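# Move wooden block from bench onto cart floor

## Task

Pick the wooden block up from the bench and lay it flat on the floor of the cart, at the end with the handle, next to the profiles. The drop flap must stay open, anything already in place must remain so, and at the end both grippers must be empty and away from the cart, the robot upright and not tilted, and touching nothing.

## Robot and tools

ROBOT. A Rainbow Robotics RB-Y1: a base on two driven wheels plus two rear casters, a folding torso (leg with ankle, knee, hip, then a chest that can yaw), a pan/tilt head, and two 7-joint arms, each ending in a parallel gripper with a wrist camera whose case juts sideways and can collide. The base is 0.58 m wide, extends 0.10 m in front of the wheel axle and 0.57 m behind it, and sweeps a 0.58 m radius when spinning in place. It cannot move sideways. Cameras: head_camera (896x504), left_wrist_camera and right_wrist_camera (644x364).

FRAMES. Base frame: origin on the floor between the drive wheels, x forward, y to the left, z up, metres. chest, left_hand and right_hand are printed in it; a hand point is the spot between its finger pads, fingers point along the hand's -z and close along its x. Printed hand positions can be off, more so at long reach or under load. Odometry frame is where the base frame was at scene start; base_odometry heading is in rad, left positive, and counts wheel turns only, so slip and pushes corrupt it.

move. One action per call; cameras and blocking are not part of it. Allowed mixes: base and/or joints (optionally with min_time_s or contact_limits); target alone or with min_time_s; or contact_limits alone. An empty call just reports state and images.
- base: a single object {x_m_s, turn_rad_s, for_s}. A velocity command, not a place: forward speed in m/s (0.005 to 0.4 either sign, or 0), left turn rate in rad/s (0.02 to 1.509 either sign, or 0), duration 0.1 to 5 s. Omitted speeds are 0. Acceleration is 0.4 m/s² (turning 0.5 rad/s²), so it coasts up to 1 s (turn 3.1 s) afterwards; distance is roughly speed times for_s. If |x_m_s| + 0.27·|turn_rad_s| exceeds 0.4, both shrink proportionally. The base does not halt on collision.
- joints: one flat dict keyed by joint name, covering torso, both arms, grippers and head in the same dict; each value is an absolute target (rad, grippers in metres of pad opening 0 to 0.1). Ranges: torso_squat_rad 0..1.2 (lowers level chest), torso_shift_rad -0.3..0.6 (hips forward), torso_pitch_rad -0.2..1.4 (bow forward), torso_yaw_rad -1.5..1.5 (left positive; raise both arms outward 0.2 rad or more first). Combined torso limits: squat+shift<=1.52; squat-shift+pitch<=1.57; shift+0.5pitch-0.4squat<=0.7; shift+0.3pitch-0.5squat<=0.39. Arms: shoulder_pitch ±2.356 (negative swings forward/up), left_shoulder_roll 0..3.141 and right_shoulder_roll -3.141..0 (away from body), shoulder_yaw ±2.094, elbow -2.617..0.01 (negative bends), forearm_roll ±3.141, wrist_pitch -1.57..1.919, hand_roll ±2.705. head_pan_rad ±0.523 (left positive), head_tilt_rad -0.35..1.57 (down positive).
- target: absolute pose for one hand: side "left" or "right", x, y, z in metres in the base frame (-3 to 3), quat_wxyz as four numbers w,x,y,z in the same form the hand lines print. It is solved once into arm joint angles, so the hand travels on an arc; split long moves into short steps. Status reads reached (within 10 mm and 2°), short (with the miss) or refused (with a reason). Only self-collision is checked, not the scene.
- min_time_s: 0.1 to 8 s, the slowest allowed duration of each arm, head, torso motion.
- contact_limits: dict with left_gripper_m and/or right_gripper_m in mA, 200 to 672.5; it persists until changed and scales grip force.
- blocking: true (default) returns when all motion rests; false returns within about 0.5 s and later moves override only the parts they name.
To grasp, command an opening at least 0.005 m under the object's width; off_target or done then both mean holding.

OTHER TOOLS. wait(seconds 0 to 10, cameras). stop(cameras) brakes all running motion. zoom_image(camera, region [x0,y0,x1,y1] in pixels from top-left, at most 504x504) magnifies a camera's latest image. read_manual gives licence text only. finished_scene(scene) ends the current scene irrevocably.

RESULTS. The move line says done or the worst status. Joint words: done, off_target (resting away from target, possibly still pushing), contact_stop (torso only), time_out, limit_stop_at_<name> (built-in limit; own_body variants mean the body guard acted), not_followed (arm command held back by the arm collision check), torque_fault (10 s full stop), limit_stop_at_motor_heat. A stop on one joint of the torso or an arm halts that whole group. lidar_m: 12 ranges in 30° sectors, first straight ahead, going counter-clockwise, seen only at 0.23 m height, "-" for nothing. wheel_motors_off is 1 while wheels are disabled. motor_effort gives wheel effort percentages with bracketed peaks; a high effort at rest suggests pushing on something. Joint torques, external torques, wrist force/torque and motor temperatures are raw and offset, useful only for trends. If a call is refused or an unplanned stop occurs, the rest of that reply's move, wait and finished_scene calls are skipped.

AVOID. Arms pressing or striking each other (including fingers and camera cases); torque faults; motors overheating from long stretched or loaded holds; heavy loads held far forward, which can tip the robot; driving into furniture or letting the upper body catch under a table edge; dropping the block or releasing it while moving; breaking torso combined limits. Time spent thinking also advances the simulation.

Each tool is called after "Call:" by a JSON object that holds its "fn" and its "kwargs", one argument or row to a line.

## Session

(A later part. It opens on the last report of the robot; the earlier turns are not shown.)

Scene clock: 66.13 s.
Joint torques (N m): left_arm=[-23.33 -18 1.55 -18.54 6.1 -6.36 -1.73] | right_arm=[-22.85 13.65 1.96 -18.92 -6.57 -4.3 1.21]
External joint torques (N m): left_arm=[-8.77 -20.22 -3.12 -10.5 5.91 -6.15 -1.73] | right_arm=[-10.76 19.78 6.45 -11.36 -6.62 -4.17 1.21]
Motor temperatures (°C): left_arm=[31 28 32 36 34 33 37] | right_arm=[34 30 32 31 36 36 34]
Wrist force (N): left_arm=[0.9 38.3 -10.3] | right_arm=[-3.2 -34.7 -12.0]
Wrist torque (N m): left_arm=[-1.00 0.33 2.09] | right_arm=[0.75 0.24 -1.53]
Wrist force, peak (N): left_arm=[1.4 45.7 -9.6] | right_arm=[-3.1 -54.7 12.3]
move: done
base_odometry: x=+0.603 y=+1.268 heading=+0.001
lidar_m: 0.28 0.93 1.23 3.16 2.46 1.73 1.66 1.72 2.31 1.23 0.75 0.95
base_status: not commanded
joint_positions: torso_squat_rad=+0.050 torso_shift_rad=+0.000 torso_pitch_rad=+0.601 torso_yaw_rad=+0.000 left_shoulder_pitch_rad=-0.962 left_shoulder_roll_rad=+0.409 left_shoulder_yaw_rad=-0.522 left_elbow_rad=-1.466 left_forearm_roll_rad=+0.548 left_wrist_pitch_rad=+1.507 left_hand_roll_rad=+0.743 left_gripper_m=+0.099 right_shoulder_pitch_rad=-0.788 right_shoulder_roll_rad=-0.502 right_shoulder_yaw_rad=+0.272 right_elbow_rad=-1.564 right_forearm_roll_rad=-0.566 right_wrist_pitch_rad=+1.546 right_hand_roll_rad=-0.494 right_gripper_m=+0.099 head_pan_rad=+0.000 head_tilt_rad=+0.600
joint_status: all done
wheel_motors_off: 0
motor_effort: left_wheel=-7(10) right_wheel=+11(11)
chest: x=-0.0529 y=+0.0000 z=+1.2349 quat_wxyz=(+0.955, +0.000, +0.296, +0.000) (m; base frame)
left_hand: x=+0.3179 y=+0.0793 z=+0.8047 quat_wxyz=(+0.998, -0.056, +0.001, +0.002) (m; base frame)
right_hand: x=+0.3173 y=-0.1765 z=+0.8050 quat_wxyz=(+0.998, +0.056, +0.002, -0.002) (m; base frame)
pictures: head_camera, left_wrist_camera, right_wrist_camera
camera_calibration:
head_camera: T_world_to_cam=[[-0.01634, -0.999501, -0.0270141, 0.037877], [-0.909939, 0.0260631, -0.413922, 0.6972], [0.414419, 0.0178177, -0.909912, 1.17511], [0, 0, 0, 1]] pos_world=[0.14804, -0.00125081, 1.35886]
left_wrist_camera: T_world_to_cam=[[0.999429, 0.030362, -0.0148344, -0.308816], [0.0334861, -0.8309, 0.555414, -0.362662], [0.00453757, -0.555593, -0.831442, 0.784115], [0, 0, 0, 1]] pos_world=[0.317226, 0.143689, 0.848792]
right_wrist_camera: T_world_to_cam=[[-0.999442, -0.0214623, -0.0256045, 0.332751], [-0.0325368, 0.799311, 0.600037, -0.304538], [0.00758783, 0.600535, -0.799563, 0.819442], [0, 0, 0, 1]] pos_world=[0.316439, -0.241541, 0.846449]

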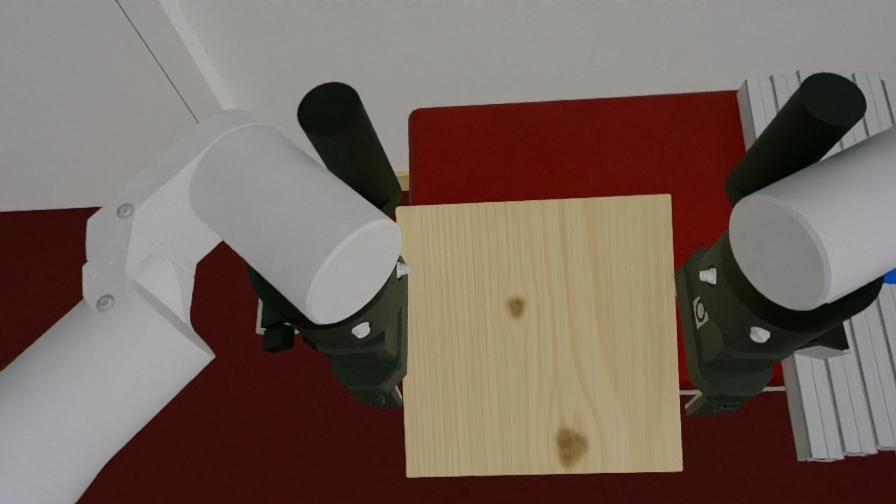

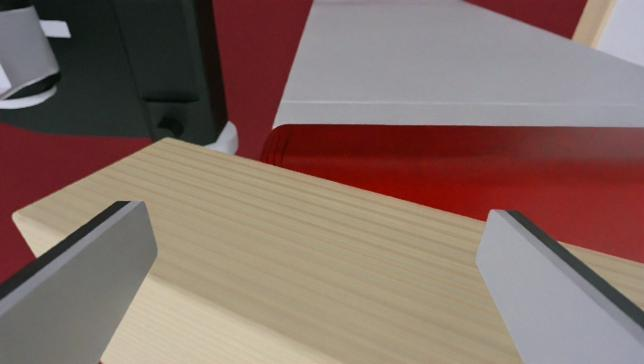

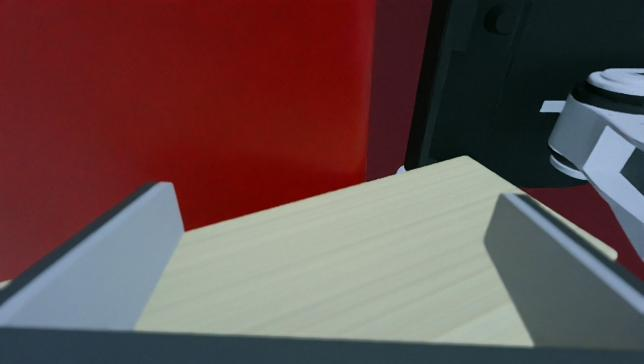

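Call:
{"fn": "move", "kwargs": {
  "target": {"side":"left","x":0.318,"y":0.071,"z":0.806,"quat_wxyz":[0.9982,-0.06,0,0]},
  "cameras": []
}}

Call:
{"fn": "move", "kwargs": {
  "target": {"side":"right","x":0.318,"y":-0.167,"z":0.806,"quat_wxyz":[0.9982,0.06,0,0]}
}}

Scene clock: 72.03 s.
Joint torques (N m): left_arm=[-24.3 -23.56 -1.23 -20.47 8.23 -7.25 -2.62] | right_arm=[-25.95 16.5 2.21 -22.02 -8.12 -5.39 1.47]
External joint torques (N m): left_arm=[-9.67 -25.64 -5.85 -12.41 8.04 -7.03 -2.62] | right_arm=[-13.88 22.65 6.7 -14.47 -8.17 -5.27 1.47]
Motor temperatures (°C): left_arm=[31 28 32 36 34 33 38] | right_arm=[34 30 32 31 36 37 34]
Wrist force (N): left_arm=[3.5 49.1 -8.0] | right_arm=[-4.7 -47.1 -11.4]
Wrist torque (N m): left_arm=[-1.15 0.13 2.77] | right_arm=[1.27 0.11 -2.00]
Wrist force, peak (N): left_arm=[5.4 55.0 -6.8] | right_arm=[-5.8 -52.7 -12.0]
move: done
base_odometry: x=+0.603 y=+1.268 heading=+0.001
lidar_m: 0.28 0.93 1.24 3.16 2.44 1.74 1.65 1.73 2.31 1.23 0.75 0.96
base_status: not commanded
joint_positions: torso_squat_rad=+0.050 torso_shift_rad=+0.000 torso_pitch_rad=+0.601 torso_yaw_rad=+0.000 left_shoulder_pitch_rad=-0.967 left_shoulder_roll_rad=+0.402 left_shoulder_yaw_rad=-0.525 left_elbow_rad=-1.460 left_forearm_roll_rad=+0.542 left_wrist_pitch_rad=+1.507 left_hand_roll_rad=+0.748 left_gripper_m=+0.099 right_shoulder_pitch_rad=-0.787 right_shoulder_roll_rad=-0.503 right_shoulder_yaw_rad=+0.272 right_elbow_rad=-1.563 right_forearm_roll_rad=-0.565 right_wrist_pitch_rad=+1.546 right_hand_roll_rad=-0.494 right_gripper_m=+0.099 head_pan_rad=+0.000 head_tilt_rad=+0.600
joint_status: all done
wheel_motors_off: 0
motor_effort: left_wheel=-7(9) right_wheel=+9(11)
chest: x=-0.0530 y=+0.0001 z=+1.2349 quat_wxyz=(+0.955, +0.000, +0.296, +0.000) (m; base frame)
left_hand: x=+0.3182 y=+0.0765 z=+0.8045 quat_wxyz=(+0.998, -0.055, +0.001, +0.003) (m; base frame)
left_hand_status: reached (checked arc, planned for 0.1 s): 6 mm and 0.7 deg off.
right_hand: x=+0.3170 y=-0.1772 z=+0.8046 quat_wxyz=(+0.998, +0.055, +0.002, -0.003) (m; base frame)
pictures: none
No camera images: "cameras" was empty.

Scene clock: 72.67 s.
Joint torques (N m): left_arm=[-25.76 -29.35 -3.29 -23.58 10.13 -8.81 -3.17] | right_arm=[-28.91 24.63 5.47 -24.77 -10.54 -6.68 2.07]
External joint torques (N m): left_arm=[-11.14 -31.48 -7.93 -15.54 9.94 -8.6 -3.17] | right_arm=[-16.77 30.6 9.91 -17.2 -10.59 -6.55 2.07]
Motor temperatures (°C): left_arm=[31 28 32 36 35 33 38] | right_arm=[34 30 32 31 36 37 34]
Wrist force (N): left_arm=[3.8 61.3 -8.2] | right_arm=[-4.1 -61.0 -9.6]
Wrist torque (N m): left_arm=[-1.40 0.17 3.45] | right_arm=[1.77 0.06 -2.62]
Wrist force, peak (N): left_arm=[5.1 67.5 -7.5] | right_arm=[-4.0 -64.6 -8.7]
move: done
base_odometry: x=+0.603 y=+1.268 heading=+0.001
lidar_m: 0.27 0.93 1.21 3.16 2.45 1.74 1.65 1.73 2.31 1.23 0.74 0.97
base_status: not commanded
joint_positions: torso_squat_rad=+0.050 torso_shift_rad=+0.000 torso_pitch_rad=+0.601 torso_yaw_rad=+0.000 left_shoulder_pitch_rad=-0.966 left_shoulder_roll_rad=+0.404 left_shoulder_yaw_rad=-0.525 left_elbow_rad=-1.459 left_forearm_roll_rad=+0.542 left_wrist_pitch_rad=+1.507 left_hand_roll_rad=+0.749 left_gripper_m=+0.099 right_shoulder_pitch_rad=-0.791 right_shoulder_roll_rad=-0.496 right_shoulder_yaw_rad=+0.278 right_elbow_rad=-1.561 right_forearm_roll_rad=-0.557 right_wrist_pitch_rad=+1.548 right_hand_roll_rad=-0.503 right_gripper_m=+0.099 head_pan_rad=+0.000 head_tilt_rad=+0.600
joint_status: all done
wheel_motors_off: 0
motor_effort: left_wheel=-7(8) right_wheel=+9(10)
chest: x=-0.0530 y=+0.0001 z=+1.2349 quat_wxyz=(+0.955, +0.000, +0.296, +0.000) (m; base frame)
left_hand: x=+0.3184 y=+0.0778 z=+0.8041 quat_wxyz=(+0.999, -0.054, +0.001, +0.004) (m; base frame)
right_hand: x=+0.3169 y=-0.1738 z=+0.8043 quat_wxyz=(+0.999, +0.054, +0.002, -0.004) (m; base frame)
right_hand_status: reached (checked arc, planned for 0.1 s): 7 mm and 0.8 deg off.
pictures: head_camera, left_wrist_camera, right_wrist_camera
camera_calibration:
head_camera: T_world_to_cam=[[-0.0163362, -0.999501, -0.0270181, 0.0378829], [-0.909885, 0.0260636, -0.414042, 0.697305], [0.414539, 0.0178195, -0.909857, 1.17515], [0, 0, 0, 1]] pos_world=[0.14794, -0.00125082, 1.35895]
left_wrist_camera: T_world_to_cam=[[0.999347, 0.033313, -0.0140112, -0.310063], [0.0355102, -0.833096, 0.551988, -0.361391], [0.0067157, -0.552125, -0.833734, 0.783759], [0, 0, 0, 1]] pos_world=[0.31743, 0.141989, 0.848586]
right_wrist_camera: T_world_to_cam=[[-0.999515, -0.0191977, -0.024525, 0.331946], [-0.0300436, 0.801888, 0.596718, -0.303933], [0.0082107, 0.597165, -0.802076, 0.818441], [0, 0, 0, 1]] pos_world=[0.315934, -0.238652, 0.845955]

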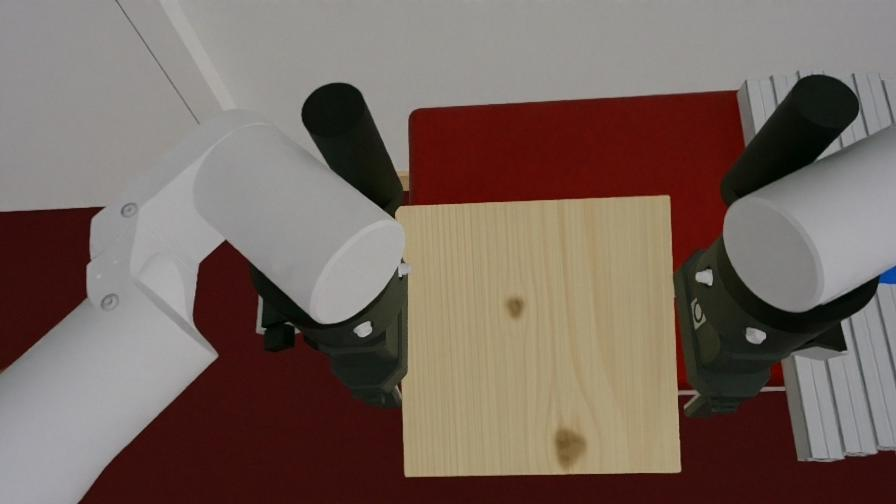

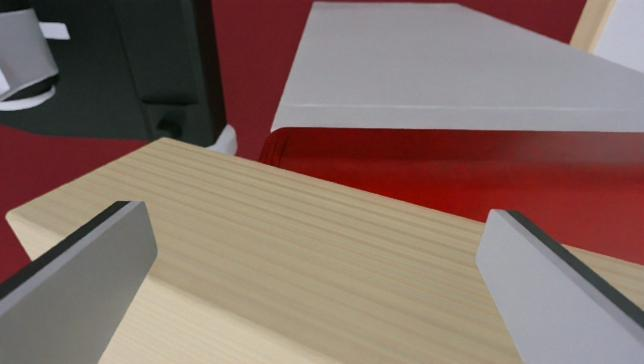

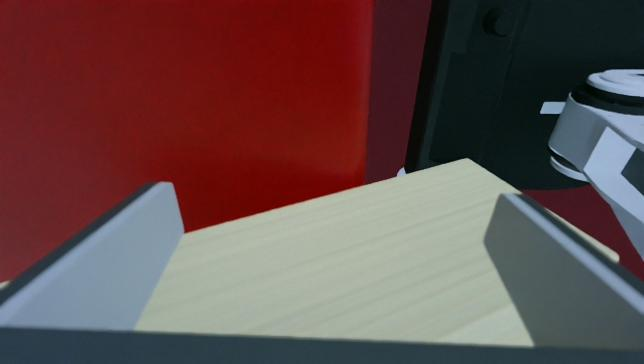

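Call:
{"fn": "move", "kwargs": {
  "base": {"x_m_s":-0.25,"for_s":2.0},
  "cameras": ["left_wrist_camera"]
}}

Call:
{"fn": "move", "kwargs": {
  "base": {"turn_rad_s":-0.5,"for_s":3.142},
  "cameras": []
}}

Call:
{"fn": "move", "kwargs": {
  "base": {"x_m_s":0.3,"for_s":4.76},
  "cameras": ["left_wrist_camera"]
}}

Call:
{"fn": "move", "kwargs": {
  "base": {"turn_rad_s":0.5,"for_s":3.142}
}}

Scene clock: 80.43 s.
Joint torques (N m): left_arm=[-27.03 -29.53 -4 -24.26 10.04 -8.61 -3.13] | right_arm=[-29.46 24.21 4.89 -24.83 -10.24 -6.44 2.21]
External joint torques (N m): left_arm=[-12.41 -31.66 -8.63 -16.21 9.86 -8.4 -3.13] | right_arm=[-17.32 30.18 9.33 -17.26 -10.29 -6.32 2.21]
Motor temperatures (°C): left_arm=[31 29 32 37 35 34 38] | right_arm=[35 31 32 32 38 37 34]
Wrist force (N): left_arm=[7.1 59.5 -12.4] | right_arm=[-3.7 -56.8 -12.3]
Wrist torque (N m): left_arm=[-1.43 0.68 3.32] | right_arm=[1.54 0.21 -2.50]
Wrist force, peak (N): left_arm=[4.5 61.9 -7.4] | right_arm=[-4.8 -61.7 -8.9]
move: done
base_odometry: x=+0.103 y=+1.268 heading=+0.000
lidar_m: 0.77 1.42 1.91 4.33 1.71 1.22 1.16 1.22 1.61 4.10 1.23 1.05
base_status: done (sent for 2 of 2 s)
joint_positions: torso_squat_rad=+0.050 torso_shift_rad=+0.000 torso_pitch_rad=+0.601 torso_yaw_rad=+0.000 left_shoulder_pitch_rad=-0.966 left_shoulder_roll_rad=+0.404 left_shoulder_yaw_rad=-0.525 left_elbow_rad=-1.459 left_forearm_roll_rad=+0.542 left_wrist_pitch_rad=+1.507 left_hand_roll_rad=+0.749 left_gripper_m=+0.099 right_shoulder_pitch_rad=-0.791 right_shoulder_roll_rad=-0.496 right_shoulder_yaw_rad=+0.278 right_elbow_rad=-1.561 right_forearm_roll_rad=-0.557 right_wrist_pitch_rad=+1.548 right_hand_roll_rad=-0.503 right_gripper_m=+0.099 head_pan_rad=+0.000 head_tilt_rad=+0.600
joint_status: not commanded
wheel_motors_off: 0
motor_effort: left_wheel=-12(27) right_wheel=+13(40)
chest: x=-0.0529 y=+0.0000 z=+1.2349 quat_wxyz=(+0.955, +0.000, +0.296, +0.000) (m; base frame)
left_hand: x=+0.3183 y=+0.0779 z=+0.8040 quat_wxyz=(+0.999, -0.054, +0.001, +0.004) (m; base frame)
right_hand: x=+0.3169 y=-0.1738 z=+0.8042 quat_wxyz=(+0.999, +0.054, +0.002, -0.004) (m; base frame)
pictures: left_wrist_camera
camera_calibration:
left_wrist_camera: T_world_to_cam=[[0.999326, 0.0337551, -0.0144275, -0.309673], [0.0361091, -0.833123, 0.551908, -0.361313], [0.00660987, -0.552057, -0.83378, 0.783711], [0, 0, 0, 1]] pos_world=[0.317331, 0.142089, 0.848387]

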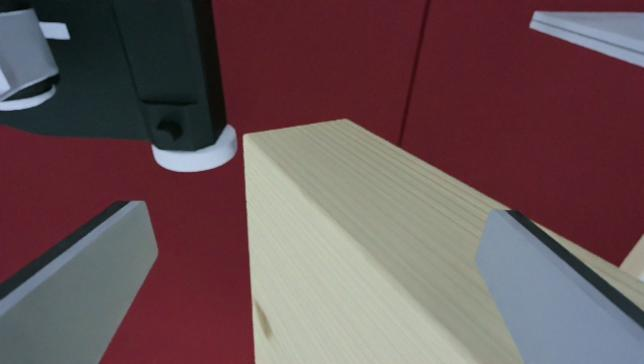

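Scene clock: 84.90 s.
Joint torques (N m): left_arm=[-26.99 -29.76 -3.88 -24.25 10.14 -8.53 -3.25] | right_arm=[-29.37 24.29 5.12 -24.97 -10.14 -6.57 2.19]
External joint torques (N m): left_arm=[-12.37 -31.88 -8.51 -16.21 9.96 -8.32 -3.25] | right_arm=[-17.24 30.27 9.56 -17.4 -10.19 -6.44 2.19]
Motor temperatures (°C): left_arm=[31 29 32 38 36 34 38] | right_arm=[35 31 32 33 38 37 34]
Wrist force (N): left_arm=[5.9 59.1 -11.6] | right_arm=[-4.1 -57.0 -11.5]
Wrist torque (N m): left_arm=[-1.35 0.50 3.32] | right_arm=[1.57 0.19 -2.49]
Wrist force, peak (N): left_arm=[5.4 60.7 -11.3] | right_arm=[-4.5 -57.8 -12.5]
move: done
base_odometry: x=+0.103 y=+1.268 heading=-1.566
lidar_m: 4.00 1.34 1.05 0.77 1.41 1.91 4.33 1.74 1.24 1.17 1.19 1.60
base_status: done (sent for 3.13 of 3.13 s)
joint_positions: torso_squat_rad=+0.050 torso_shift_rad=+0.000 torso_pitch_rad=+0.601 torso_yaw_rad=+0.000 left_shoulder_pitch_rad=-0.966 left_shoulder_roll_rad=+0.404 left_shoulder_yaw_rad=-0.525 left_elbow_rad=-1.459 left_forearm_roll_rad=+0.542 left_wrist_pitch_rad=+1.507 left_hand_roll_rad=+0.749 left_gripper_m=+0.099 right_shoulder_pitch_rad=-0.791 right_shoulder_roll_rad=-0.496 right_shoulder_yaw_rad=+0.278 right_elbow_rad=-1.561 right_forearm_roll_rad=-0.557 right_wrist_pitch_rad=+1.548 right_hand_roll_rad=-0.503 right_gripper_m=+0.099 head_pan_rad=+0.000 head_tilt_rad=+0.600
joint_status: not commanded
wheel_motors_off: 0
motor_effort: left_wheel=+15(45) right_wheel=+1(43)
chest: x=-0.0529 y=+0.0000 z=+1.2349 quat_wxyz=(+0.955, +0.000, +0.296, +0.000) (m; base frame)
left_hand: x=+0.3183 y=+0.0779 z=+0.8040 quat_wxyz=(+0.999, -0.054, +0.001, +0.004) (m; base frame)
right_hand: x=+0.3169 y=-0.1738 z=+0.8042 quat_wxyz=(+0.999, +0.054, +0.002, -0.004) (m; base frame)
pictures: none
No camera images: "cameras" was empty.

Scene clock: 90.77 s.
Joint torques (N m): left_arm=[-26.24 -29.57 -3.95 -24.29 10.13 -8.69 -3.12] | right_arm=[-29.76 24.03 5.02 -24.8 -10.05 -6.45 2.06]
External joint torques (N m): left_arm=[-11.63 -31.7 -8.58 -16.24 9.94 -8.48 -3.11] | right_arm=[-17.63 30 9.45 -17.23 -10.1 -6.33 2.06]
Motor temperatures (°C): left_arm=[32 29 32 38 36 34 38] | right_arm=[35 31 32 34 39 38 34]
Wrist force (N): left_arm=[6.8 59.2 -11.9] | right_arm=[-3.8 -56.8 -11.8]
Wrist torque (N m): left_arm=[-1.38 0.56 3.36] | right_arm=[1.55 0.18 -2.52]
Wrist force, peak (N): left_arm=[6.1 60.4 -12.9] | right_arm=[-4.3 -58.3 -11.7]
move: done
base_odometry: x=+0.109 y=-0.162 heading=-1.566
lidar_m: 3.80 0.99 0.70 0.66 0.70 1.67 5.03 1.67 1.17 1.12 1.14 1.52
base_status: done (sent for 4.77 of 4.77 s)
joint_positions: torso_squat_rad=+0.050 torso_shift_rad=+0.000 torso_pitch_rad=+0.601 torso_yaw_rad=+0.000 left_shoulder_pitch_rad=-0.966 left_shoulder_roll_rad=+0.404 left_shoulder_yaw_rad=-0.525 left_elbow_rad=-1.459 left_forearm_roll_rad=+0.542 left_wrist_pitch_rad=+1.507 left_hand_roll_rad=+0.749 left_gripper_m=+0.099 right_shoulder_pitch_rad=-0.791 right_shoulder_roll_rad=-0.496 right_shoulder_yaw_rad=+0.278 right_elbow_rad=-1.561 right_forearm_roll_rad=-0.557 right_wrist_pitch_rad=+1.548 right_hand_roll_rad=-0.503 right_gripper_m=+0.099 head_pan_rad=+0.000 head_tilt_rad=+0.600
joint_status: not commanded
wheel_motors_off: 0
motor_effort: left_wheel=+1(46) right_wheel=+0(36)
chest: x=-0.0528 y=+0.0001 z=+1.2349 quat_wxyz=(+0.955, +0.000, +0.296, +0.000) (m; base frame)
left_hand: x=+0.3184 y=+0.0779 z=+0.8039 quat_wxyz=(+0.999, -0.054, +0.001, +0.004) (m; base frame)
right_hand: x=+0.3169 y=-0.1737 z=+0.8041 quat_wxyz=(+0.999, +0.054, +0.002, -0.004) (m; base frame)
pictures: left_wrist_camera
camera_calibration:
left_wrist_camera: T_world_to_cam=[[0.999327, 0.033699, -0.0145102, -0.309696], [0.0361081, -0.833125, 0.551905, -0.361258], [0.00650988, -0.552058, -0.83378, 0.78366], [0, 0, 0, 1]] pos_world=[0.317431, 0.142089, 0.848287]

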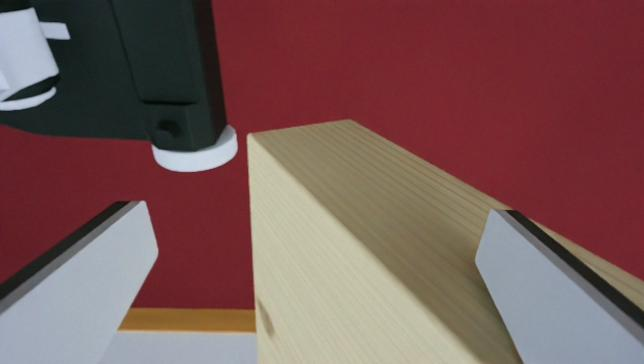

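Scene clock: 95.23 s.
Joint torques (N m): left_arm=[-26.43 -29.61 -3.99 -24.45 10.12 -8.64 -3.18] | right_arm=[-29.46 24.16 5.01 -24.87 -10.02 -6.34 2.25]
External joint torques (N m): left_arm=[-11.81 -31.74 -8.62 -16.4 9.94 -8.43 -3.18] | right_arm=[-17.33 30.13 9.45 -17.29 -10.07 -6.22 2.25]
Motor temperatures (°C): left_arm=[32 29 32 39 36 34 38] | right_arm=[35 31 32 34 39 38 34]
Wrist force (N): left_arm=[7.1 59.2 -12.0] | right_arm=[-4.0 -57.0 -11.3]
Wrist torque (N m): left_arm=[-1.39 0.57 3.34] | right_arm=[1.54 0.17 -2.51]
Wrist force, peak (N): left_arm=[6.3 60.3 -12.9] | right_arm=[-4.4 -58.0 -12.1]
move: done
base_odometry: x=+0.109 y=-0.162 heading=+0.000
lidar_m: 0.66 0.69 1.66 4.88 1.62 1.16 1.10 1.15 1.54 3.92 0.98 0.70
base_status: done (sent for 3.13 of 3.13 s)
joint_positions: torso_squat_rad=+0.050 torso_shift_rad=+0.000 torso_pitch_rad=+0.601 torso_yaw_rad=+0.000 left_shoulder_pitch_rad=-0.966 left_shoulder_roll_rad=+0.404 left_shoulder_yaw_rad=-0.525 left_elbow_rad=-1.459 left_forearm_roll_rad=+0.542 left_wrist_pitch_rad=+1.507 left_hand_roll_rad=+0.749 left_gripper_m=+0.099 right_shoulder_pitch_rad=-0.791 right_shoulder_roll_rad=-0.496 right_shoulder_yaw_rad=+0.278 right_elbow_rad=-1.561 right_forearm_roll_rad=-0.557 right_wrist_pitch_rad=+1.548 right_hand_roll_rad=-0.503 right_gripper_m=+0.099 head_pan_rad=+0.000 head_tilt_rad=+0.600
joint_status: not commanded
wheel_motors_off: 0
motor_effort: left_wheel=+0(40) right_wheel=+16(37)
chest: x=-0.0528 y=+0.0001 z=+1.2349 quat_wxyz=(+0.955, +0.000, +0.296, +0.000) (m; base frame)
left_hand: x=+0.3184 y=+0.0779 z=+0.8039 quat_wxyz=(+0.999, -0.054, +0.001, +0.004) (m; base frame)
right_hand: x=+0.3169 y=-0.1737 z=+0.8041 quat_wxyz=(+0.999, +0.054, +0.002, -0.004) (m; base frame)
pictures: head_camera, left_wrist_camera, right_wrist_camera
camera_calibration:
head_camera: T_world_to_cam=[[-0.0163432, -0.999502, -0.0270098, 0.0378734], [-0.909994, 0.0260619, -0.413802, 0.697137], [0.4143, 0.0178159, -0.909966, 1.17516], [0, 0, 0, 1]] pos_world=[0.14814, -0.00125081, 1.35886]
left_wrist_camera: T_world_to_cam=[[0.999327, 0.033697, -0.014513, -0.309694], [0.0361074, -0.833079, 0.551974, -0.361323], [0.00650941, -0.552127, -0.833735, 0.783631], [0, 0, 0, 1]] pos_world=[0.317431, 0.142089, 0.848287]
right_wrist_camera: T_world_to_cam=[[-0.999523, -0.0192119, -0.0241642, 0.331638], [-0.0298395, 0.801886, 0.596731, -0.30403], [0.00791262, 0.597168, -0.802077, 0.818397], [0, 0, 0, 1]] pos_world=[0.315932, -0.238552, 0.845856]

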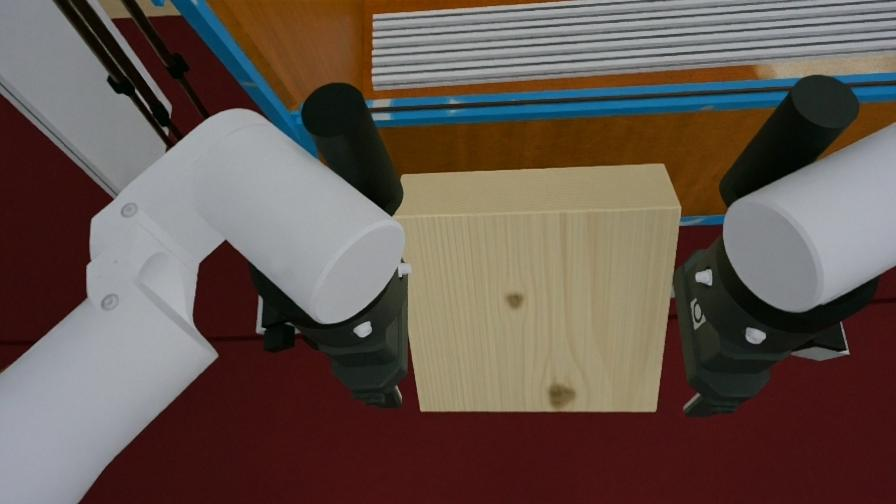

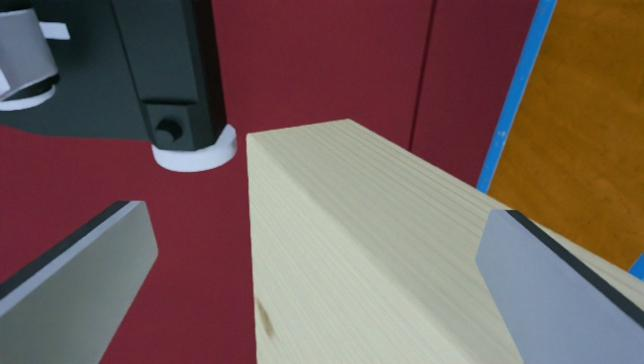

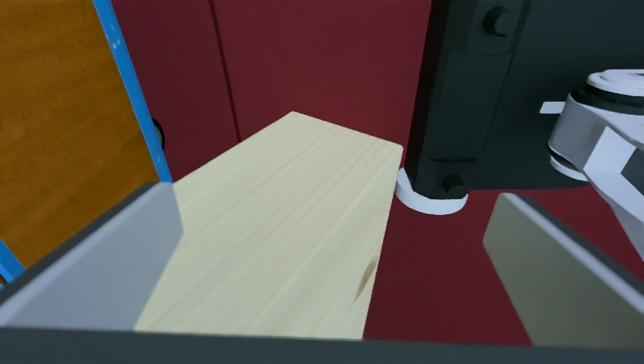

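Call:
{"fn": "move", "kwargs": {
  "joints": {"head_tilt_rad":0.2},
  "cameras": ["head_camera"]
}}

Scene clock: 97.00 s.
Joint torques (N m): left_arm=[-26.56 -29.62 -3.97 -24.47 10.03 -8.64 -3.2] | right_arm=[-29.74 24.09 5.1 -25 -10.14 -6.47 2.12]
External joint torques (N m): left_arm=[-11.94 -31.75 -8.6 -16.42 9.85 -8.42 -3.2] | right_arm=[-17.61 30.06 9.53 -17.43 -10.19 -6.35 2.12]
Motor temperatures (°C): left_arm=[32 29 32 39 36 35 38] | right_arm=[35 31 32 34 39 38 34]
Wrist force (N): left_arm=[6.9 59.7 -11.6] | right_arm=[-4.0 -57.2 -11.7]
Wrist torque (N m): left_arm=[-1.43 0.61 3.33] | right_arm=[1.59 0.17 -2.55]
Wrist force, peak (N): left_arm=[6.1 60.2 -12.3] | right_arm=[-4.2 -57.5 -12.3]
move: done
base_odometry: x=+0.109 y=-0.162 heading=+0.000
lidar_m: 0.66 0.70 1.66 4.88 1.63 1.16 1.10 1.16 1.54 3.90 0.99 0.70
base_status: not commanded
joint_positions: torso_squat_rad=+0.050 torso_shift_rad=+0.000 torso_pitch_rad=+0.601 torso_yaw_rad=+0.000 left_shoulder_pitch_rad=-0.966 left_shoulder_roll_rad=+0.404 left_shoulder_yaw_rad=-0.525 left_elbow_rad=-1.459 left_forearm_roll_rad=+0.542 left_wrist_pitch_rad=+1.507 left_hand_roll_rad=+0.749 left_gripper_m=+0.099 right_shoulder_pitch_rad=-0.791 right_shoulder_roll_rad=-0.496 right_shoulder_yaw_rad=+0.278 right_elbow_rad=-1.561 right_forearm_roll_rad=-0.557 right_wrist_pitch_rad=+1.548 right_hand_roll_rad=-0.503 right_gripper_m=+0.099 head_pan_rad=+0.000 head_tilt_rad=+0.200
joint_status: all done
wheel_motors_off: 0
motor_effort: left_wheel=-2(2) right_wheel=+19(19)
chest: x=-0.0528 y=+0.0001 z=+1.2349 quat_wxyz=(+0.955, +0.000, +0.296, +0.000) (m; base frame)
left_hand: x=+0.3184 y=+0.0779 z=+0.8039 quat_wxyz=(+0.999, -0.054, +0.001, +0.004) (m; base frame)
right_hand: x=+0.3169 y=-0.1737 z=+0.8041 quat_wxyz=(+0.999, +0.054, +0.002, -0.004) (m; base frame)
pictures: head_camera
camera_calibration:
head_camera: T_world_to_cam=[[-0.00453429, -0.999502, -0.0312431, 0.0428188], [-0.67702, 0.0260622, -0.735503, 1.12514], [0.73595, 0.0178172, -0.676801, 0.826429], [0, 0, 0, 1]] pos_world=[0.153726, -0.00125081, 1.38821]

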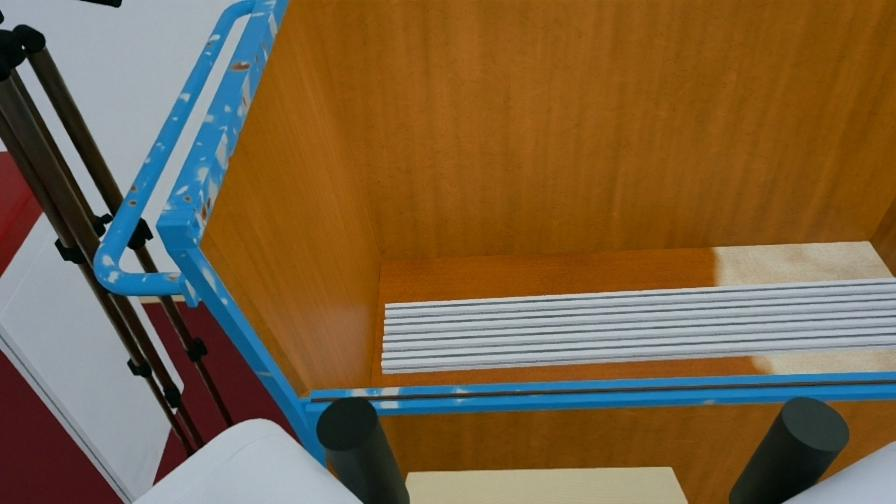

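Call:
{"fn": "move", "kwargs": {
  "base": {"turn_rad_s":-0.3,"for_s":0.817},
  "cameras": []
}}

Call:
{"fn": "move", "kwargs": {
  "base": {"x_m_s":0.15,"for_s":3.033},
  "joints": {"head_tilt_rad":0.5},
  "cameras": []
}}

Call:
{"fn": "move", "kwargs": {
  "base": {"turn_rad_s":0.3,"for_s":0.817}
}}

Scene clock: 122.30 s.
Joint torques (N m): left_arm=[-26.36 -29.15 -3.94 -24.38 10.04 -8.62 -3.1] | right_arm=[-29.2 24.06 4.8 -24.99 -9.99 -6.67 2.09]
External joint torques (N m): left_arm=[-11.74 -31.28 -8.56 -16.33 9.86 -8.41 -3.1] | right_arm=[-17.07 30.03 9.24 -17.42 -10.04 -6.55 2.09]
Motor temperatures (°C): left_arm=[32 30 32 40 37 35 38] | right_arm=[36 32 32 36 40 38 34]
Wrist force (N): left_arm=[6.2 59.9 -11.6] | right_arm=[-4.2 -57.0 -12.1]
Wrist torque (N m): left_arm=[-1.45 0.50 3.37] | right_arm=[1.54 0.13 -2.52]
Wrist force, peak (N): left_arm=[6.7 60.8 -13.3] | right_arm=[-4.1 -58.0 -11.5]
move: done
base_odometry: x=+0.109 y=-0.162 heading=-0.249
lidar_m: 0.67 0.66 1.03 1.66 2.30 1.30 1.12 1.12 1.30 2.16 3.05 0.78
base_status: done (sent for 0.83 of 0.83 s)
joint_positions: torso_squat_rad=+0.050 torso_shift_rad=+0.000 torso_pitch_rad=+0.601 torso_yaw_rad=+0.000 left_shoulder_pitch_rad=-0.966 left_shoulder_roll_rad=+0.404 left_shoulder_yaw_rad=-0.525 left_elbow_rad=-1.459 left_forearm_roll_rad=+0.542 left_wrist_pitch_rad=+1.507 left_hand_roll_rad=+0.749 left_gripper_m=+0.099 right_shoulder_pitch_rad=-0.791 right_shoulder_roll_rad=-0.496 right_shoulder_yaw_rad=+0.278 right_elbow_rad=-1.561 right_forearm_roll_rad=-0.557 right_wrist_pitch_rad=+1.548 right_hand_roll_rad=-0.503 right_gripper_m=+0.099 head_pan_rad=+0.000 head_tilt_rad=+0.200
joint_status: not commanded
wheel_motors_off: 0
motor_effort: left_wheel=+2(15) right_wheel=-17(35)
chest: x=-0.0528 y=+0.0001 z=+1.2349 quat_wxyz=(+0.955, +0.000, +0.296, +0.000) (m; base frame)
left_hand: x=+0.3184 y=+0.0779 z=+0.8039 quat_wxyz=(+0.999, -0.054, +0.001, +0.004) (m; base frame)
right_hand: x=+0.3169 y=-0.1737 z=+0.8041 quat_wxyz=(+0.999, +0.054, +0.002, -0.004) (m; base frame)
pictures: none
No camera images: "cameras" was empty.

Scene clock: 126.07 s.
Joint torques (N m): left_arm=[-26.77 -29.34 -3.7 -24.47 10.08 -8.72 -3.14] | right_arm=[-29.63 24.05 5.05 -24.9 -10.02 -6.53 2.19]
External joint torques (N m): left_arm=[-12.15 -31.47 -8.33 -16.42 9.9 -8.51 -3.13] | right_arm=[-17.51 30.02 9.49 -17.33 -10.07 -6.41 2.19]
Motor temperatures (°C): left_arm=[32 30 32 40 37 35 38] | right_arm=[36 32 32 36 40 38 34]
Wrist force (N): left_arm=[6.4 59.3 -12.8] | right_arm=[-3.4 -56.9 -11.7]
Wrist torque (N m): left_arm=[-1.36 0.50 3.30] | right_arm=[1.56 0.23 -2.52]
Wrist force, peak (N): left_arm=[5.8 60.5 -12.3] | right_arm=[-4.0 -57.4 -13.2]
move: done
base_odometry: x=+0.550 y=-0.274 heading=-0.248
lidar_m: 0.22 0.22 0.27 0.91 3.22 1.81 1.56 1.57 1.79 3.04 0.49 0.27
base_status: done (sent for 3.03 of 3.03 s)
joint_positions: torso_squat_rad=+0.050 torso_shift_rad=+0.000 torso_pitch_rad=+0.601 torso_yaw_rad=+0.000 left_shoulder_pitch_rad=-0.966 left_shoulder_roll_rad=+0.404 left_shoulder_yaw_rad=-0.525 left_elbow_rad=-1.459 left_forearm_roll_rad=+0.542 left_wrist_pitch_rad=+1.507 left_hand_roll_rad=+0.749 left_gripper_m=+0.099 right_shoulder_pitch_rad=-0.791 right_shoulder_roll_rad=-0.496 right_shoulder_yaw_rad=+0.278 right_elbow_rad=-1.561 right_forearm_roll_rad=-0.557 right_wrist_pitch_rad=+1.548 right_hand_roll_rad=-0.503 right_gripper_m=+0.099 head_pan_rad=+0.000 head_tilt_rad=+0.500
joint_status: all done
wheel_motors_off: 0
motor_effort: left_wheel=+18(50) right_wheel=-17(35)
chest: x=-0.0528 y=+0.0001 z=+1.2349 quat_wxyz=(+0.955, +0.000, +0.296, +0.000) (m; base frame)
left_hand: x=+0.3184 y=+0.0779 z=+0.8039 quat_wxyz=(+0.999, -0.054, +0.001, +0.004) (m; base frame)
right_hand: x=+0.3169 y=-0.1737 z=+0.8041 quat_wxyz=(+0.999, +0.054, +0.002, -0.004) (m; base frame)
pictures: none
No camera images: "cameras" was empty.

Scene clock: 127.83 s.
Joint torques (N m): left_arm=[-26.64 -29.51 -3.64 -24.42 10.06 -8.68 -3.15] | right_arm=[-29.41 23.87 5.14 -24.88 -10.05 -6.58 2.16]
External joint torques (N m): left_arm=[-12.02 -31.63 -8.27 -16.37 9.87 -8.47 -3.15] | right_arm=[-17.28 29.85 9.57 -17.31 -10.1 -6.46 2.16]
Motor temperatures (°C): left_arm=[32 30 32 40 38 35 38] | right_arm=[36 32 32 36 40 38 34]
Wrist force (N): left_arm=[6.7 59.7 -11.8] | right_arm=[-3.4 -57.0 -11.7]
Wrist torque (N m): left_arm=[-1.49 0.49 3.34] | right_arm=[1.54 0.21 -2.50]
Wrist force, peak (N): left_arm=[6.7 60.4 -12.5] | right_arm=[-3.9 -58.4 -12.1]
move: done
base_odometry: x=+0.550 y=-0.274 heading=+0.002
lidar_m: 0.22 0.23 0.33 1.59 2.27 1.62 1.54 1.60 2.15 4.51 0.34 0.25
base_status: done (sent for 0.83 of 0.83 s)
joint_positions: torso_squat_rad=+0.050 torso_shift_rad=+0.000 torso_pitch_rad=+0.601 torso_yaw_rad=+0.000 left_shoulder_pitch_rad=-0.966 left_shoulder_roll_rad=+0.404 left_shoulder_yaw_rad=-0.525 left_elbow_rad=-1.459 left_forearm_roll_rad=+0.542 left_wrist_pitch_rad=+1.507 left_hand_roll_rad=+0.749 left_gripper_m=+0.099 right_shoulder_pitch_rad=-0.791 right_shoulder_roll_rad=-0.496 right_shoulder_yaw_rad=+0.278 right_elbow_rad=-1.561 right_forearm_roll_rad=-0.557 right_wrist_pitch_rad=+1.548 right_hand_roll_rad=-0.503 right_gripper_m=+0.099 head_pan_rad=+0.000 head_tilt_rad=+0.500
joint_status: not commanded
wheel_motors_off: 0
motor_effort: left_wheel=-8(38) right_wheel=+0(30)
chest: x=-0.0528 y=+0.0001 z=+1.2349 quat_wxyz=(+0.955, +0.000, +0.296, +0.000) (m; base frame)
left_hand: x=+0.3184 y=+0.0779 z=+0.8039 quat_wxyz=(+0.999, -0.054, +0.001, +0.004) (m; base frame)
right_hand: x=+0.3169 y=-0.1737 z=+0.8041 quat_wxyz=(+0.999, +0.054, +0.002, -0.004) (m; base frame)
pictures: head_camera, left_wrist_camera, right_wrist_camera
camera_calibration:
head_camera: T_world_to_cam=[[-0.0135637, -0.999502, -0.0285085, 0.0397352], [-0.864133, 0.0260618, -0.502588, 0.81674], [0.50308, 0.0178182, -0.864056, 1.10451], [0, 0, 0, 1]] pos_world=[0.150654, -0.00125082, 1.36598]
left_wrist_camera: T_world_to_cam=[[0.999327, 0.0336409, -0.0145957, -0.309616], [0.0361063, -0.833081, 0.551971, -0.36132], [0.00640943, -0.552127, -0.833735, 0.783663], [0, 0, 0, 1]] pos_world=[0.31743, 0.142089, 0.848287]
right_wrist_camera: T_world_to_cam=[[-0.999523, -0.0192119, -0.0241642, 0.331638], [-0.0298395, 0.801886, 0.596731, -0.30403], [0.00791262, 0.597168, -0.802077, 0.818397], [0, 0, 0, 1]] pos_world=[0.315932, -0.238552, 0.845856]

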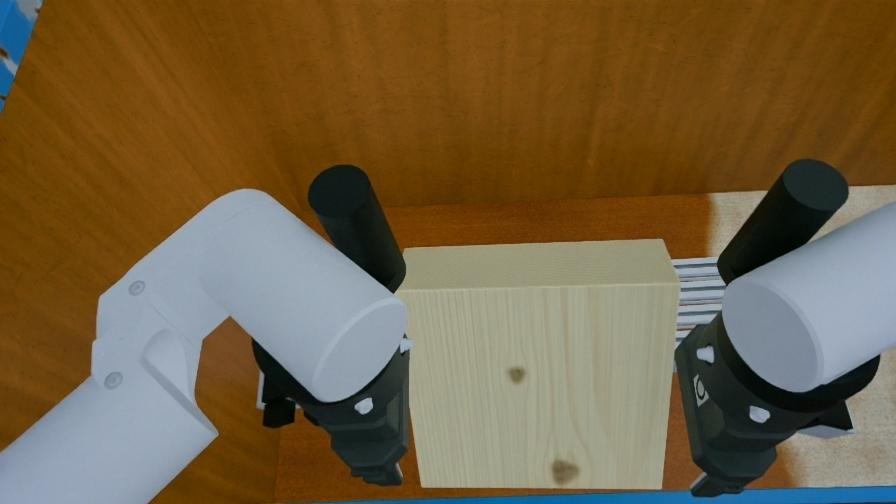

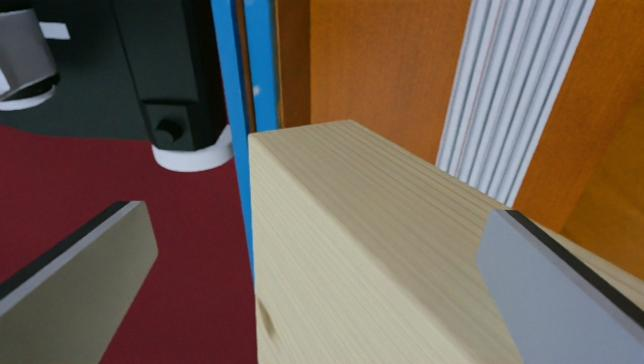

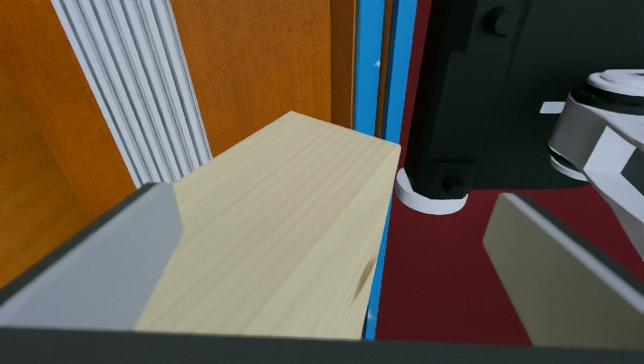

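Call:
{"fn": "move", "kwargs": {
  "target": {"side":"left","x":0.341,"y":0.071,"z":0.806,"quat_wxyz":[0.9982,-0.06,0,0]},
  "min_time_s": 0.7,
  "cameras": []
}}

Call:
{"fn": "move", "kwargs": {
  "target": {"side":"right","x":0.363,"y":-0.167,"z":0.806,"quat_wxyz":[0.9982,0.06,0,0]},
  "min_time_s": 0.9,
  "cameras": []
}}

Call:
{"fn": "move", "kwargs": {
  "target": {"side":"left","x":0.363,"y":0.071,"z":0.806,"quat_wxyz":[0.9982,-0.06,0,0]},
  "min_time_s": 0.7
}}

Scene clock: 139.13 s.
Joint torques (N m): left_arm=[-25.83 -26.57 -1.31 -22.05 9.82 -6.7 -3.11] | right_arm=[-29.04 17.84 2.63 -23.42 -8.38 -6.51 2.05]
External joint torques (N m): left_arm=[-9.92 -29.07 -5.93 -14.11 9.63 -6.49 -3.11] | right_arm=[-16.91 23.77 7.06 -15.85 -8.43 -6.39 2.05]
Motor temperatures (°C): left_arm=[32 30 32 41 38 35 38] | right_arm=[36 32 32 37 40 38 34]
Wrist force (N): left_arm=[11.3 53.7 -12.2] | right_arm=[-8.5 -50.9 -11.9]
Wrist torque (N m): left_arm=[-1.31 0.70 2.94] | right_arm=[1.33 0.07 -2.12]
Wrist force, peak (N): left_arm=[7.1 67.2 -11.1] | right_arm=[-5.5 -64.8 -12.2]
move: done
base_odometry: x=+0.550 y=-0.274 heading=+0.002
lidar_m: 0.22 0.24 0.32 1.60 2.27 1.62 1.54 1.59 2.15 4.51 0.34 0.23
base_status: not commanded
joint_positions: torso_squat_rad=+0.050 torso_shift_rad=+0.000 torso_pitch_rad=+0.601 torso_yaw_rad=+0.000 left_shoulder_pitch_rad=-1.037 left_shoulder_roll_rad=+0.386 left_shoulder_yaw_rad=-0.504 left_elbow_rad=-1.343 left_forearm_roll_rad=+0.562 left_wrist_pitch_rad=+1.480 left_hand_roll_rad=+0.701 left_gripper_m=+0.099 right_shoulder_pitch_rad=-0.791 right_shoulder_roll_rad=-0.494 right_shoulder_yaw_rad=+0.279 right_elbow_rad=-1.562 right_forearm_roll_rad=-0.558 right_wrist_pitch_rad=+1.548 right_hand_roll_rad=-0.503 right_gripper_m=+0.099 head_pan_rad=+0.000 head_tilt_rad=+0.500
joint_status: all done
wheel_motors_off: 0
motor_effort: left_wheel=-9(10) right_wheel=+2(5)
chest: x=-0.0528 y=+0.0001 z=+1.2349 quat_wxyz=(+0.955, +0.000, +0.296, +0.000) (m; base frame)
left_hand: x=+0.3414 y=+0.0772 z=+0.8043 quat_wxyz=(+0.999, -0.055, +0.001, +0.004) (m; base frame)
left_hand_status: reached (checked arc, planned for 0.7 s): 6 mm and 0.8 deg off.
right_hand: x=+0.3166 y=-0.1727 z=+0.8041 quat_wxyz=(+0.998, +0.055, +0.003, -0.003) (m; base frame)
pictures: none
No camera images: "cameras" was empty.

Scene clock: 140.37 s.
Joint torques (N m): left_arm=[-29.72 -28.15 -1.58 -24.7 9.52 -8.78 -3.11] | right_arm=[-31.48 26.55 2.31 -23.69 -10.84 -4.79 2.52]
External joint torques (N m): left_arm=[-13.84 -30.66 -6.21 -16.76 9.33 -8.58 -3.11] | right_arm=[-16.73 33.12 6.61 -16.24 -10.89 -4.68 2.51]
Motor temperatures (°C): left_arm=[32 30 32 41 38 35 38] | right_arm=[36 32 32 37 40 38 34]
Wrist force (N): left_arm=[1.9 60.5 -12.3] | right_arm=[1.9 -57.6 -11.4]
Wrist torque (N m): left_arm=[-1.54 0.49 3.39] | right_arm=[1.59 0.43 -2.68]
Wrist force, peak (N): left_arm=[9.8 68.2 -11.8] | right_arm=[-7.8 -64.9 -10.1]
move: done
base_odometry: x=+0.550 y=-0.274 heading=+0.002
lidar_m: 0.22 0.23 0.32 1.60 2.27 1.62 1.54 1.61 2.15 4.52 0.35 0.24
base_status: not commanded
joint_positions: torso_squat_rad=+0.050 torso_shift_rad=+0.000 torso_pitch_rad=+0.601 torso_yaw_rad=+0.000 left_shoulder_pitch_rad=-1.036 left_shoulder_roll_rad=+0.387 left_shoulder_yaw_rad=-0.505 left_elbow_rad=-1.342 left_forearm_roll_rad=+0.562 left_wrist_pitch_rad=+1.481 left_hand_roll_rad=+0.701 left_gripper_m=+0.099 right_shoulder_pitch_rad=-0.945 right_shoulder_roll_rad=-0.475 right_shoulder_yaw_rad=+0.259 right_elbow_rad=-1.338 right_forearm_roll_rad=-0.574 right_wrist_pitch_rad=+1.507 right_hand_roll_rad=-0.431 right_gripper_m=+0.099 head_pan_rad=+0.000 head_tilt_rad=+0.500
joint_status: all done
wheel_motors_off: 0
motor_effort: left_wheel=-11(11) right_wheel=+4(5)
chest: x=-0.0528 y=+0.0001 z=+1.2349 quat_wxyz=(+0.955, +0.000, +0.296, +0.000) (m; base frame)
left_hand: x=+0.3409 y=+0.0779 z=+0.8037 quat_wxyz=(+0.999, -0.054, +0.002, +0.004) (m; base frame)
right_hand: x=+0.3614 y=-0.1742 z=+0.8048 quat_wxyz=(+0.999, +0.054, +0.001, -0.004) (m; base frame)
right_hand_status: reached (checked arc, planned for 0.9 s): 7 mm and 0.8 deg off.
pictures: none
No camera images: "cameras" was empty.

Scene clock: 141.40 s.
Joint torques (N m): left_arm=[-30.07 -29.3 0.32 -24.12 10.3 -7.55 -3.49] | right_arm=[-31.55 22.9 2.54 -24.05 -9.98 -5.49 2.26]
External joint torques (N m): left_arm=[-12.94 -32.21 -4.21 -16.29 10.1 -7.35 -3.49] | right_arm=[-16.8 29.46 6.83 -16.6 -10.03 -5.38 2.26]
Motor temperatures (°C): left_arm=[32 30 32 41 38 35 38] | right_arm=[36 32 32 37 40 38 34]
Wrist force (N): left_arm=[7.2 58.1 -12.5] | right_arm=[-3.9 -56.4 -11.6]
Wrist torque (N m): left_arm=[-1.36 0.73 3.30] | right_arm=[1.55 0.20 -2.48]
Wrist force, peak (N): left_arm=[2.6 69.4 -9.9] | right_arm=[-0.2 -66.9 -11.4]
move: done
base_odometry: x=+0.550 y=-0.274 heading=+0.002
lidar_m: 0.22 0.23 0.32 1.60 2.26 1.62 1.54 1.61 2.15 4.51 0.35 0.25
base_status: not commanded
joint_positions: torso_squat_rad=+0.050 torso_shift_rad=+0.000 torso_pitch_rad=+0.601 torso_yaw_rad=+0.000 left_shoulder_pitch_rad=-1.110 left_shoulder_roll_rad=+0.369 left_shoulder_yaw_rad=-0.486 left_elbow_rad=-1.215 left_forearm_roll_rad=+0.579 left_wrist_pitch_rad=+1.449 left_hand_roll_rad=+0.651 left_gripper_m=+0.099 right_shoulder_pitch_rad=-0.945 right_shoulder_roll_rad=-0.474 right_shoulder_yaw_rad=+0.259 right_elbow_rad=-1.338 right_forearm_roll_rad=-0.574 right_wrist_pitch_rad=+1.508 right_hand_roll_rad=-0.431 right_gripper_m=+0.099 head_pan_rad=+0.000 head_tilt_rad=+0.500
joint_status: all done
wheel_motors_off: 0
motor_effort: left_wheel=-11(12) right_wheel=+4(5)
chest: x=-0.0528 y=+0.0001 z=+1.2349 quat_wxyz=(+0.955, +0.000, +0.296, +0.000) (m; base frame)
left_hand: x=+0.3630 y=+0.0781 z=+0.8039 quat_wxyz=(+0.999, -0.054, +0.001, +0.004) (m; base frame)
left_hand_status: reached (checked arc, planned for 0.7 s): 7 mm and 0.8 deg off.
right_hand: x=+0.3612 y=-0.1737 z=+0.8047 quat_wxyz=(+0.999, +0.054, +0.001, -0.004) (m; base frame)
pictures: head_camera, left_wrist_camera, right_wrist_camera
camera_calibration:
head_camera: T_world_to_cam=[[-0.0135637, -0.999502, -0.0285085, 0.0397352], [-0.864133, 0.0260618, -0.502588, 0.81674], [0.50308, 0.0178182, -0.864056, 1.10451], [0, 0, 0, 1]] pos_world=[0.150654, -0.00125082, 1.36598]
left_wrist_camera: T_world_to_cam=[[0.999318, 0.0339674, -0.0144723, -0.354341], [0.0363075, -0.832838, 0.552325, -0.363172], [0.00670798, -0.552474, -0.833503, 0.783232], [0, 0, 0, 1]] pos_world=[0.362031, 0.142288, 0.848287]
right_wrist_camera: T_world_to_cam=[[-0.999471, -0.0181327, -0.026989, 0.378371], [-0.0306668, 0.801544, 0.597149, -0.303128], [0.010805, 0.597661, -0.801676, 0.817315], [0, 0, 0, 1]] pos_world=[0.360044, -0.238646, 0.846446]

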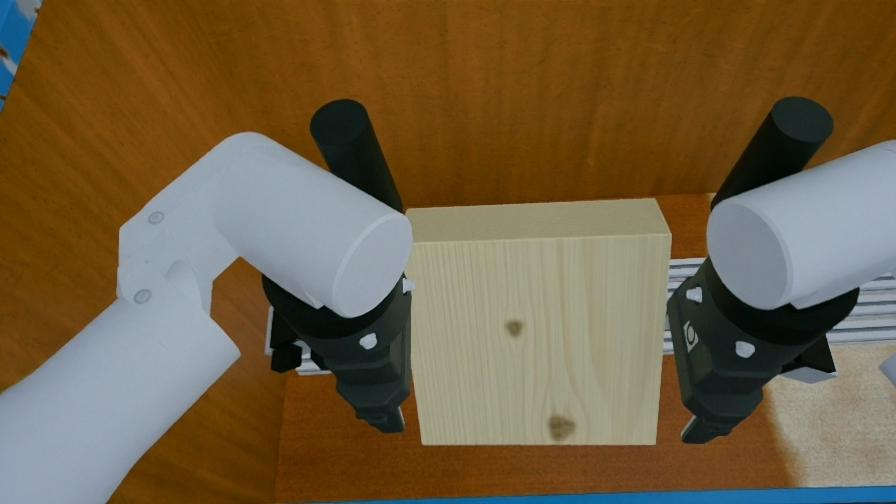

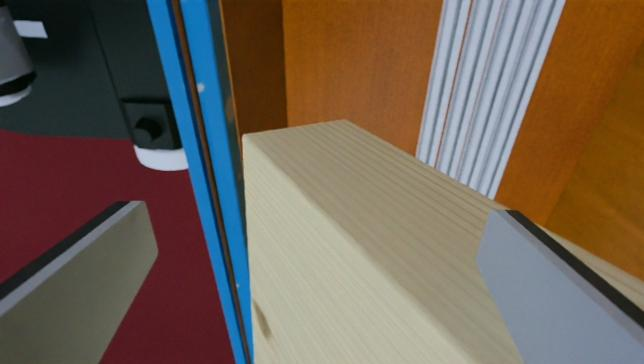

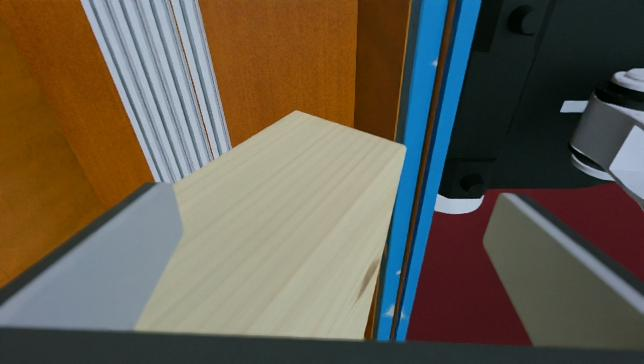

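Call:
{"fn": "move", "kwargs": {
  "joints": {"torso_shift_rad":0.2},
  "min_time_s": 2,
  "cameras": []
}}

Call:
{"fn": "move", "kwargs": {
  "joints": {"torso_squat_rad":0.85},
  "min_time_s": 3
}}

Scene clock: 147.07 s.
Joint torques (N m): left_arm=[-29.97 -29.41 -0.13 -24.1 10.33 -7.5 -3.39] | right_arm=[-32.04 23.05 2.67 -24.28 -9.94 -5.63 2.24]
External joint torques (N m): left_arm=[-12.85 -32.32 -4.66 -16.28 10.13 -7.3 -3.39] | right_arm=[-17.31 29.6 6.96 -16.82 -9.99 -5.51 2.24]
Motor temperatures (°C): left_arm=[33 30 32 41 38 35 38] | right_arm=[36 32 32 37 40 38 34]
Wrist force (N): left_arm=[6.6 58.6 -12.7] | right_arm=[-3.6 -55.8 -11.6]
Wrist torque (N m): left_arm=[-1.45 0.58 3.24] | right_arm=[1.49 0.24 -2.46]
Wrist force, peak (N): left_arm=[7.3 59.4 -11.9] | right_arm=[-4.0 -56.6 -12.0]
move: done
base_odometry: x=+0.550 y=-0.274 heading=+0.002
lidar_m: 0.22 0.24 0.32 1.60 2.27 1.60 1.54 1.61 2.15 4.52 0.34 0.25
base_status: not commanded
joint_positions: torso_squat_rad=+0.050 torso_shift_rad=+0.200 torso_pitch_rad=+0.601 torso_yaw_rad=+0.000 left_shoulder_pitch_rad=-1.110 left_shoulder_roll_rad=+0.369 left_shoulder_yaw_rad=-0.486 left_elbow_rad=-1.215 left_forearm_roll_rad=+0.579 left_wrist_pitch_rad=+1.449 left_hand_roll_rad=+0.651 left_gripper_m=+0.099 right_shoulder_pitch_rad=-0.945 right_shoulder_roll_rad=-0.474 right_shoulder_yaw_rad=+0.259 right_elbow_rad=-1.338 right_forearm_roll_rad=-0.574 right_wrist_pitch_rad=+1.508 right_hand_roll_rad=-0.431 right_gripper_m=+0.099 head_pan_rad=+0.000 head_tilt_rad=+0.500
joint_status: all done
wheel_motors_off: 0
motor_effort: left_wheel=-14(14) right_wheel=+5(7)
chest: x=+0.0862 y=+0.0001 z=+1.2208 quat_wxyz=(+0.955, +0.000, +0.296, +0.000) (m; base frame)
left_hand: x=+0.5020 y=+0.0781 z=+0.7898 quat_wxyz=(+0.999, -0.054, +0.001, +0.004) (m; base frame)
right_hand: x=+0.5001 y=-0.1738 z=+0.7906 quat_wxyz=(+0.999, +0.054, +0.001, -0.004) (m; base frame)
pictures: none
No camera images: "cameras" was empty.

Scene clock: 150.57 s.
Joint torques (N m): left_arm=[-30.16 -29.25 -0.46 -24.16 10.25 -7.5 -3.44] | right_arm=[-32.01 22.71 2.42 -24.22 -9.98 -5.61 2.21]
External joint torques (N m): left_arm=[-13.03 -32.16 -4.98 -16.34 10.05 -7.3 -3.44] | right_arm=[-17.28 29.26 6.71 -16.76 -10.03 -5.49 2.21]
Motor temperatures (°C): left_arm=[33 30 32 41 38 35 38] | right_arm=[36 32 32 37 40 38 34]
Wrist force (N): left_arm=[6.7 58.3 -12.7] | right_arm=[-3.5 -55.5 -11.8]
Wrist torque (N m): left_arm=[-1.42 0.60 3.29] | right_arm=[1.51 0.24 -2.44]
Wrist force, peak (N): left_arm=[7.0 59.2 -13.3] | right_arm=[-3.8 -56.5 -11.3]
move: done
base_odometry: x=+0.550 y=-0.274 heading=+0.002
lidar_m: 0.23 0.23 0.31 1.60 2.27 1.62 1.54 1.62 2.16 4.53 0.34 0.24
base_status: not commanded
joint_positions: torso_squat_rad=+0.850 torso_shift_rad=+0.200 torso_pitch_rad=+0.601 torso_yaw_rad=+0.000 left_shoulder_pitch_rad=-1.110 left_shoulder_roll_rad=+0.369 left_shoulder_yaw_rad=-0.486 left_elbow_rad=-1.215 left_forearm_roll_rad=+0.579 left_wrist_pitch_rad=+1.449 left_hand_roll_rad=+0.651 left_gripper_m=+0.099 right_shoulder_pitch_rad=-0.945 right_shoulder_roll_rad=-0.474 right_shoulder_yaw_rad=+0.259 right_elbow_rad=-1.337 right_forearm_roll_rad=-0.574 right_wrist_pitch_rad=+1.508 right_hand_roll_rad=-0.431 right_gripper_m=+0.099 head_pan_rad=+0.000 head_tilt_rad=+0.500
joint_status: all done
wheel_motors_off: 0
motor_effort: left_wheel=-13(14) right_wheel=+6(8)
chest: x=+0.0389 y=+0.0000 z=+0.9885 quat_wxyz=(+0.955, +0.000, +0.296, +0.000) (m; base frame)
left_hand: x=+0.4548 y=+0.0781 z=+0.5575 quat_wxyz=(+0.999, -0.054, +0.001, +0.004) (m; base frame)
right_hand: x=+0.4529 y=-0.1738 z=+0.5583 quat_wxyz=(+0.999, +0.054, +0.001, -0.004) (m; base frame)
pictures: head_camera, left_wrist_camera, right_wrist_camera
camera_calibration:
head_camera: T_world_to_cam=[[-0.0135637, -0.999502, -0.0285085, 0.0339545], [-0.864133, 0.0260618, -0.502588, 0.772143], [0.50308, 0.0178182, -0.864056, 0.845475], [0, 0, 0, 1]] pos_world=[0.242354, -0.00125082, 1.11958]
left_wrist_camera: T_world_to_cam=[[0.999314, 0.0341088, -0.0144474, -0.449577], [0.0364116, -0.832832, 0.552326, -0.230457], [0.00680689, -0.552473, -0.833503, 0.577197], [0, 0, 0, 1]] pos_world=[0.453731, 0.142288, 0.601887]
right_wrist_camera: T_world_to_cam=[[-0.999475, -0.018111, -0.0268494, 0.463295], [-0.0305661, 0.801544, 0.597154, -0.153228], [0.0107059, 0.597662, -0.801677, 0.618837], [0, 0, 0, 1]] pos_world=[0.451743, -0.238646, 0.600047]

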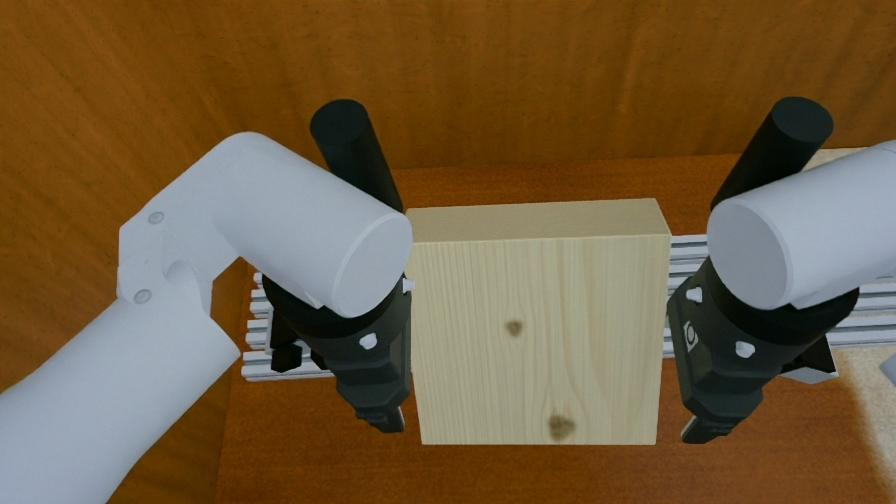

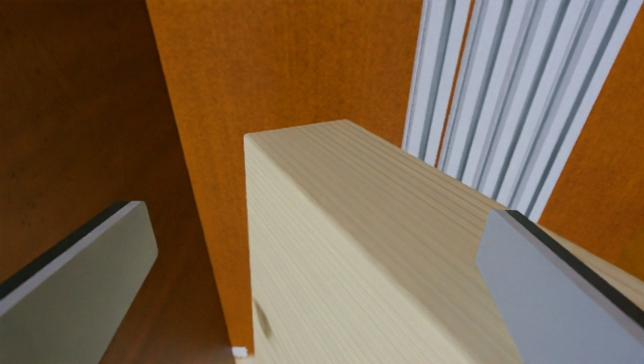

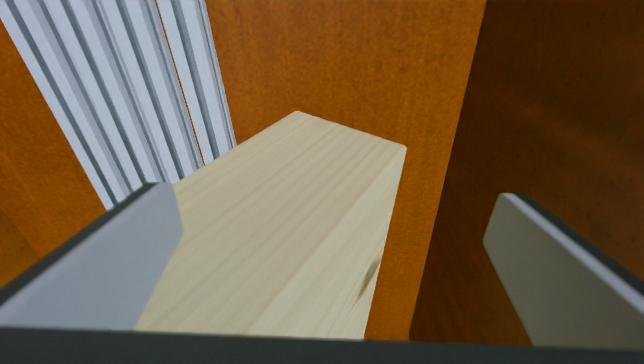

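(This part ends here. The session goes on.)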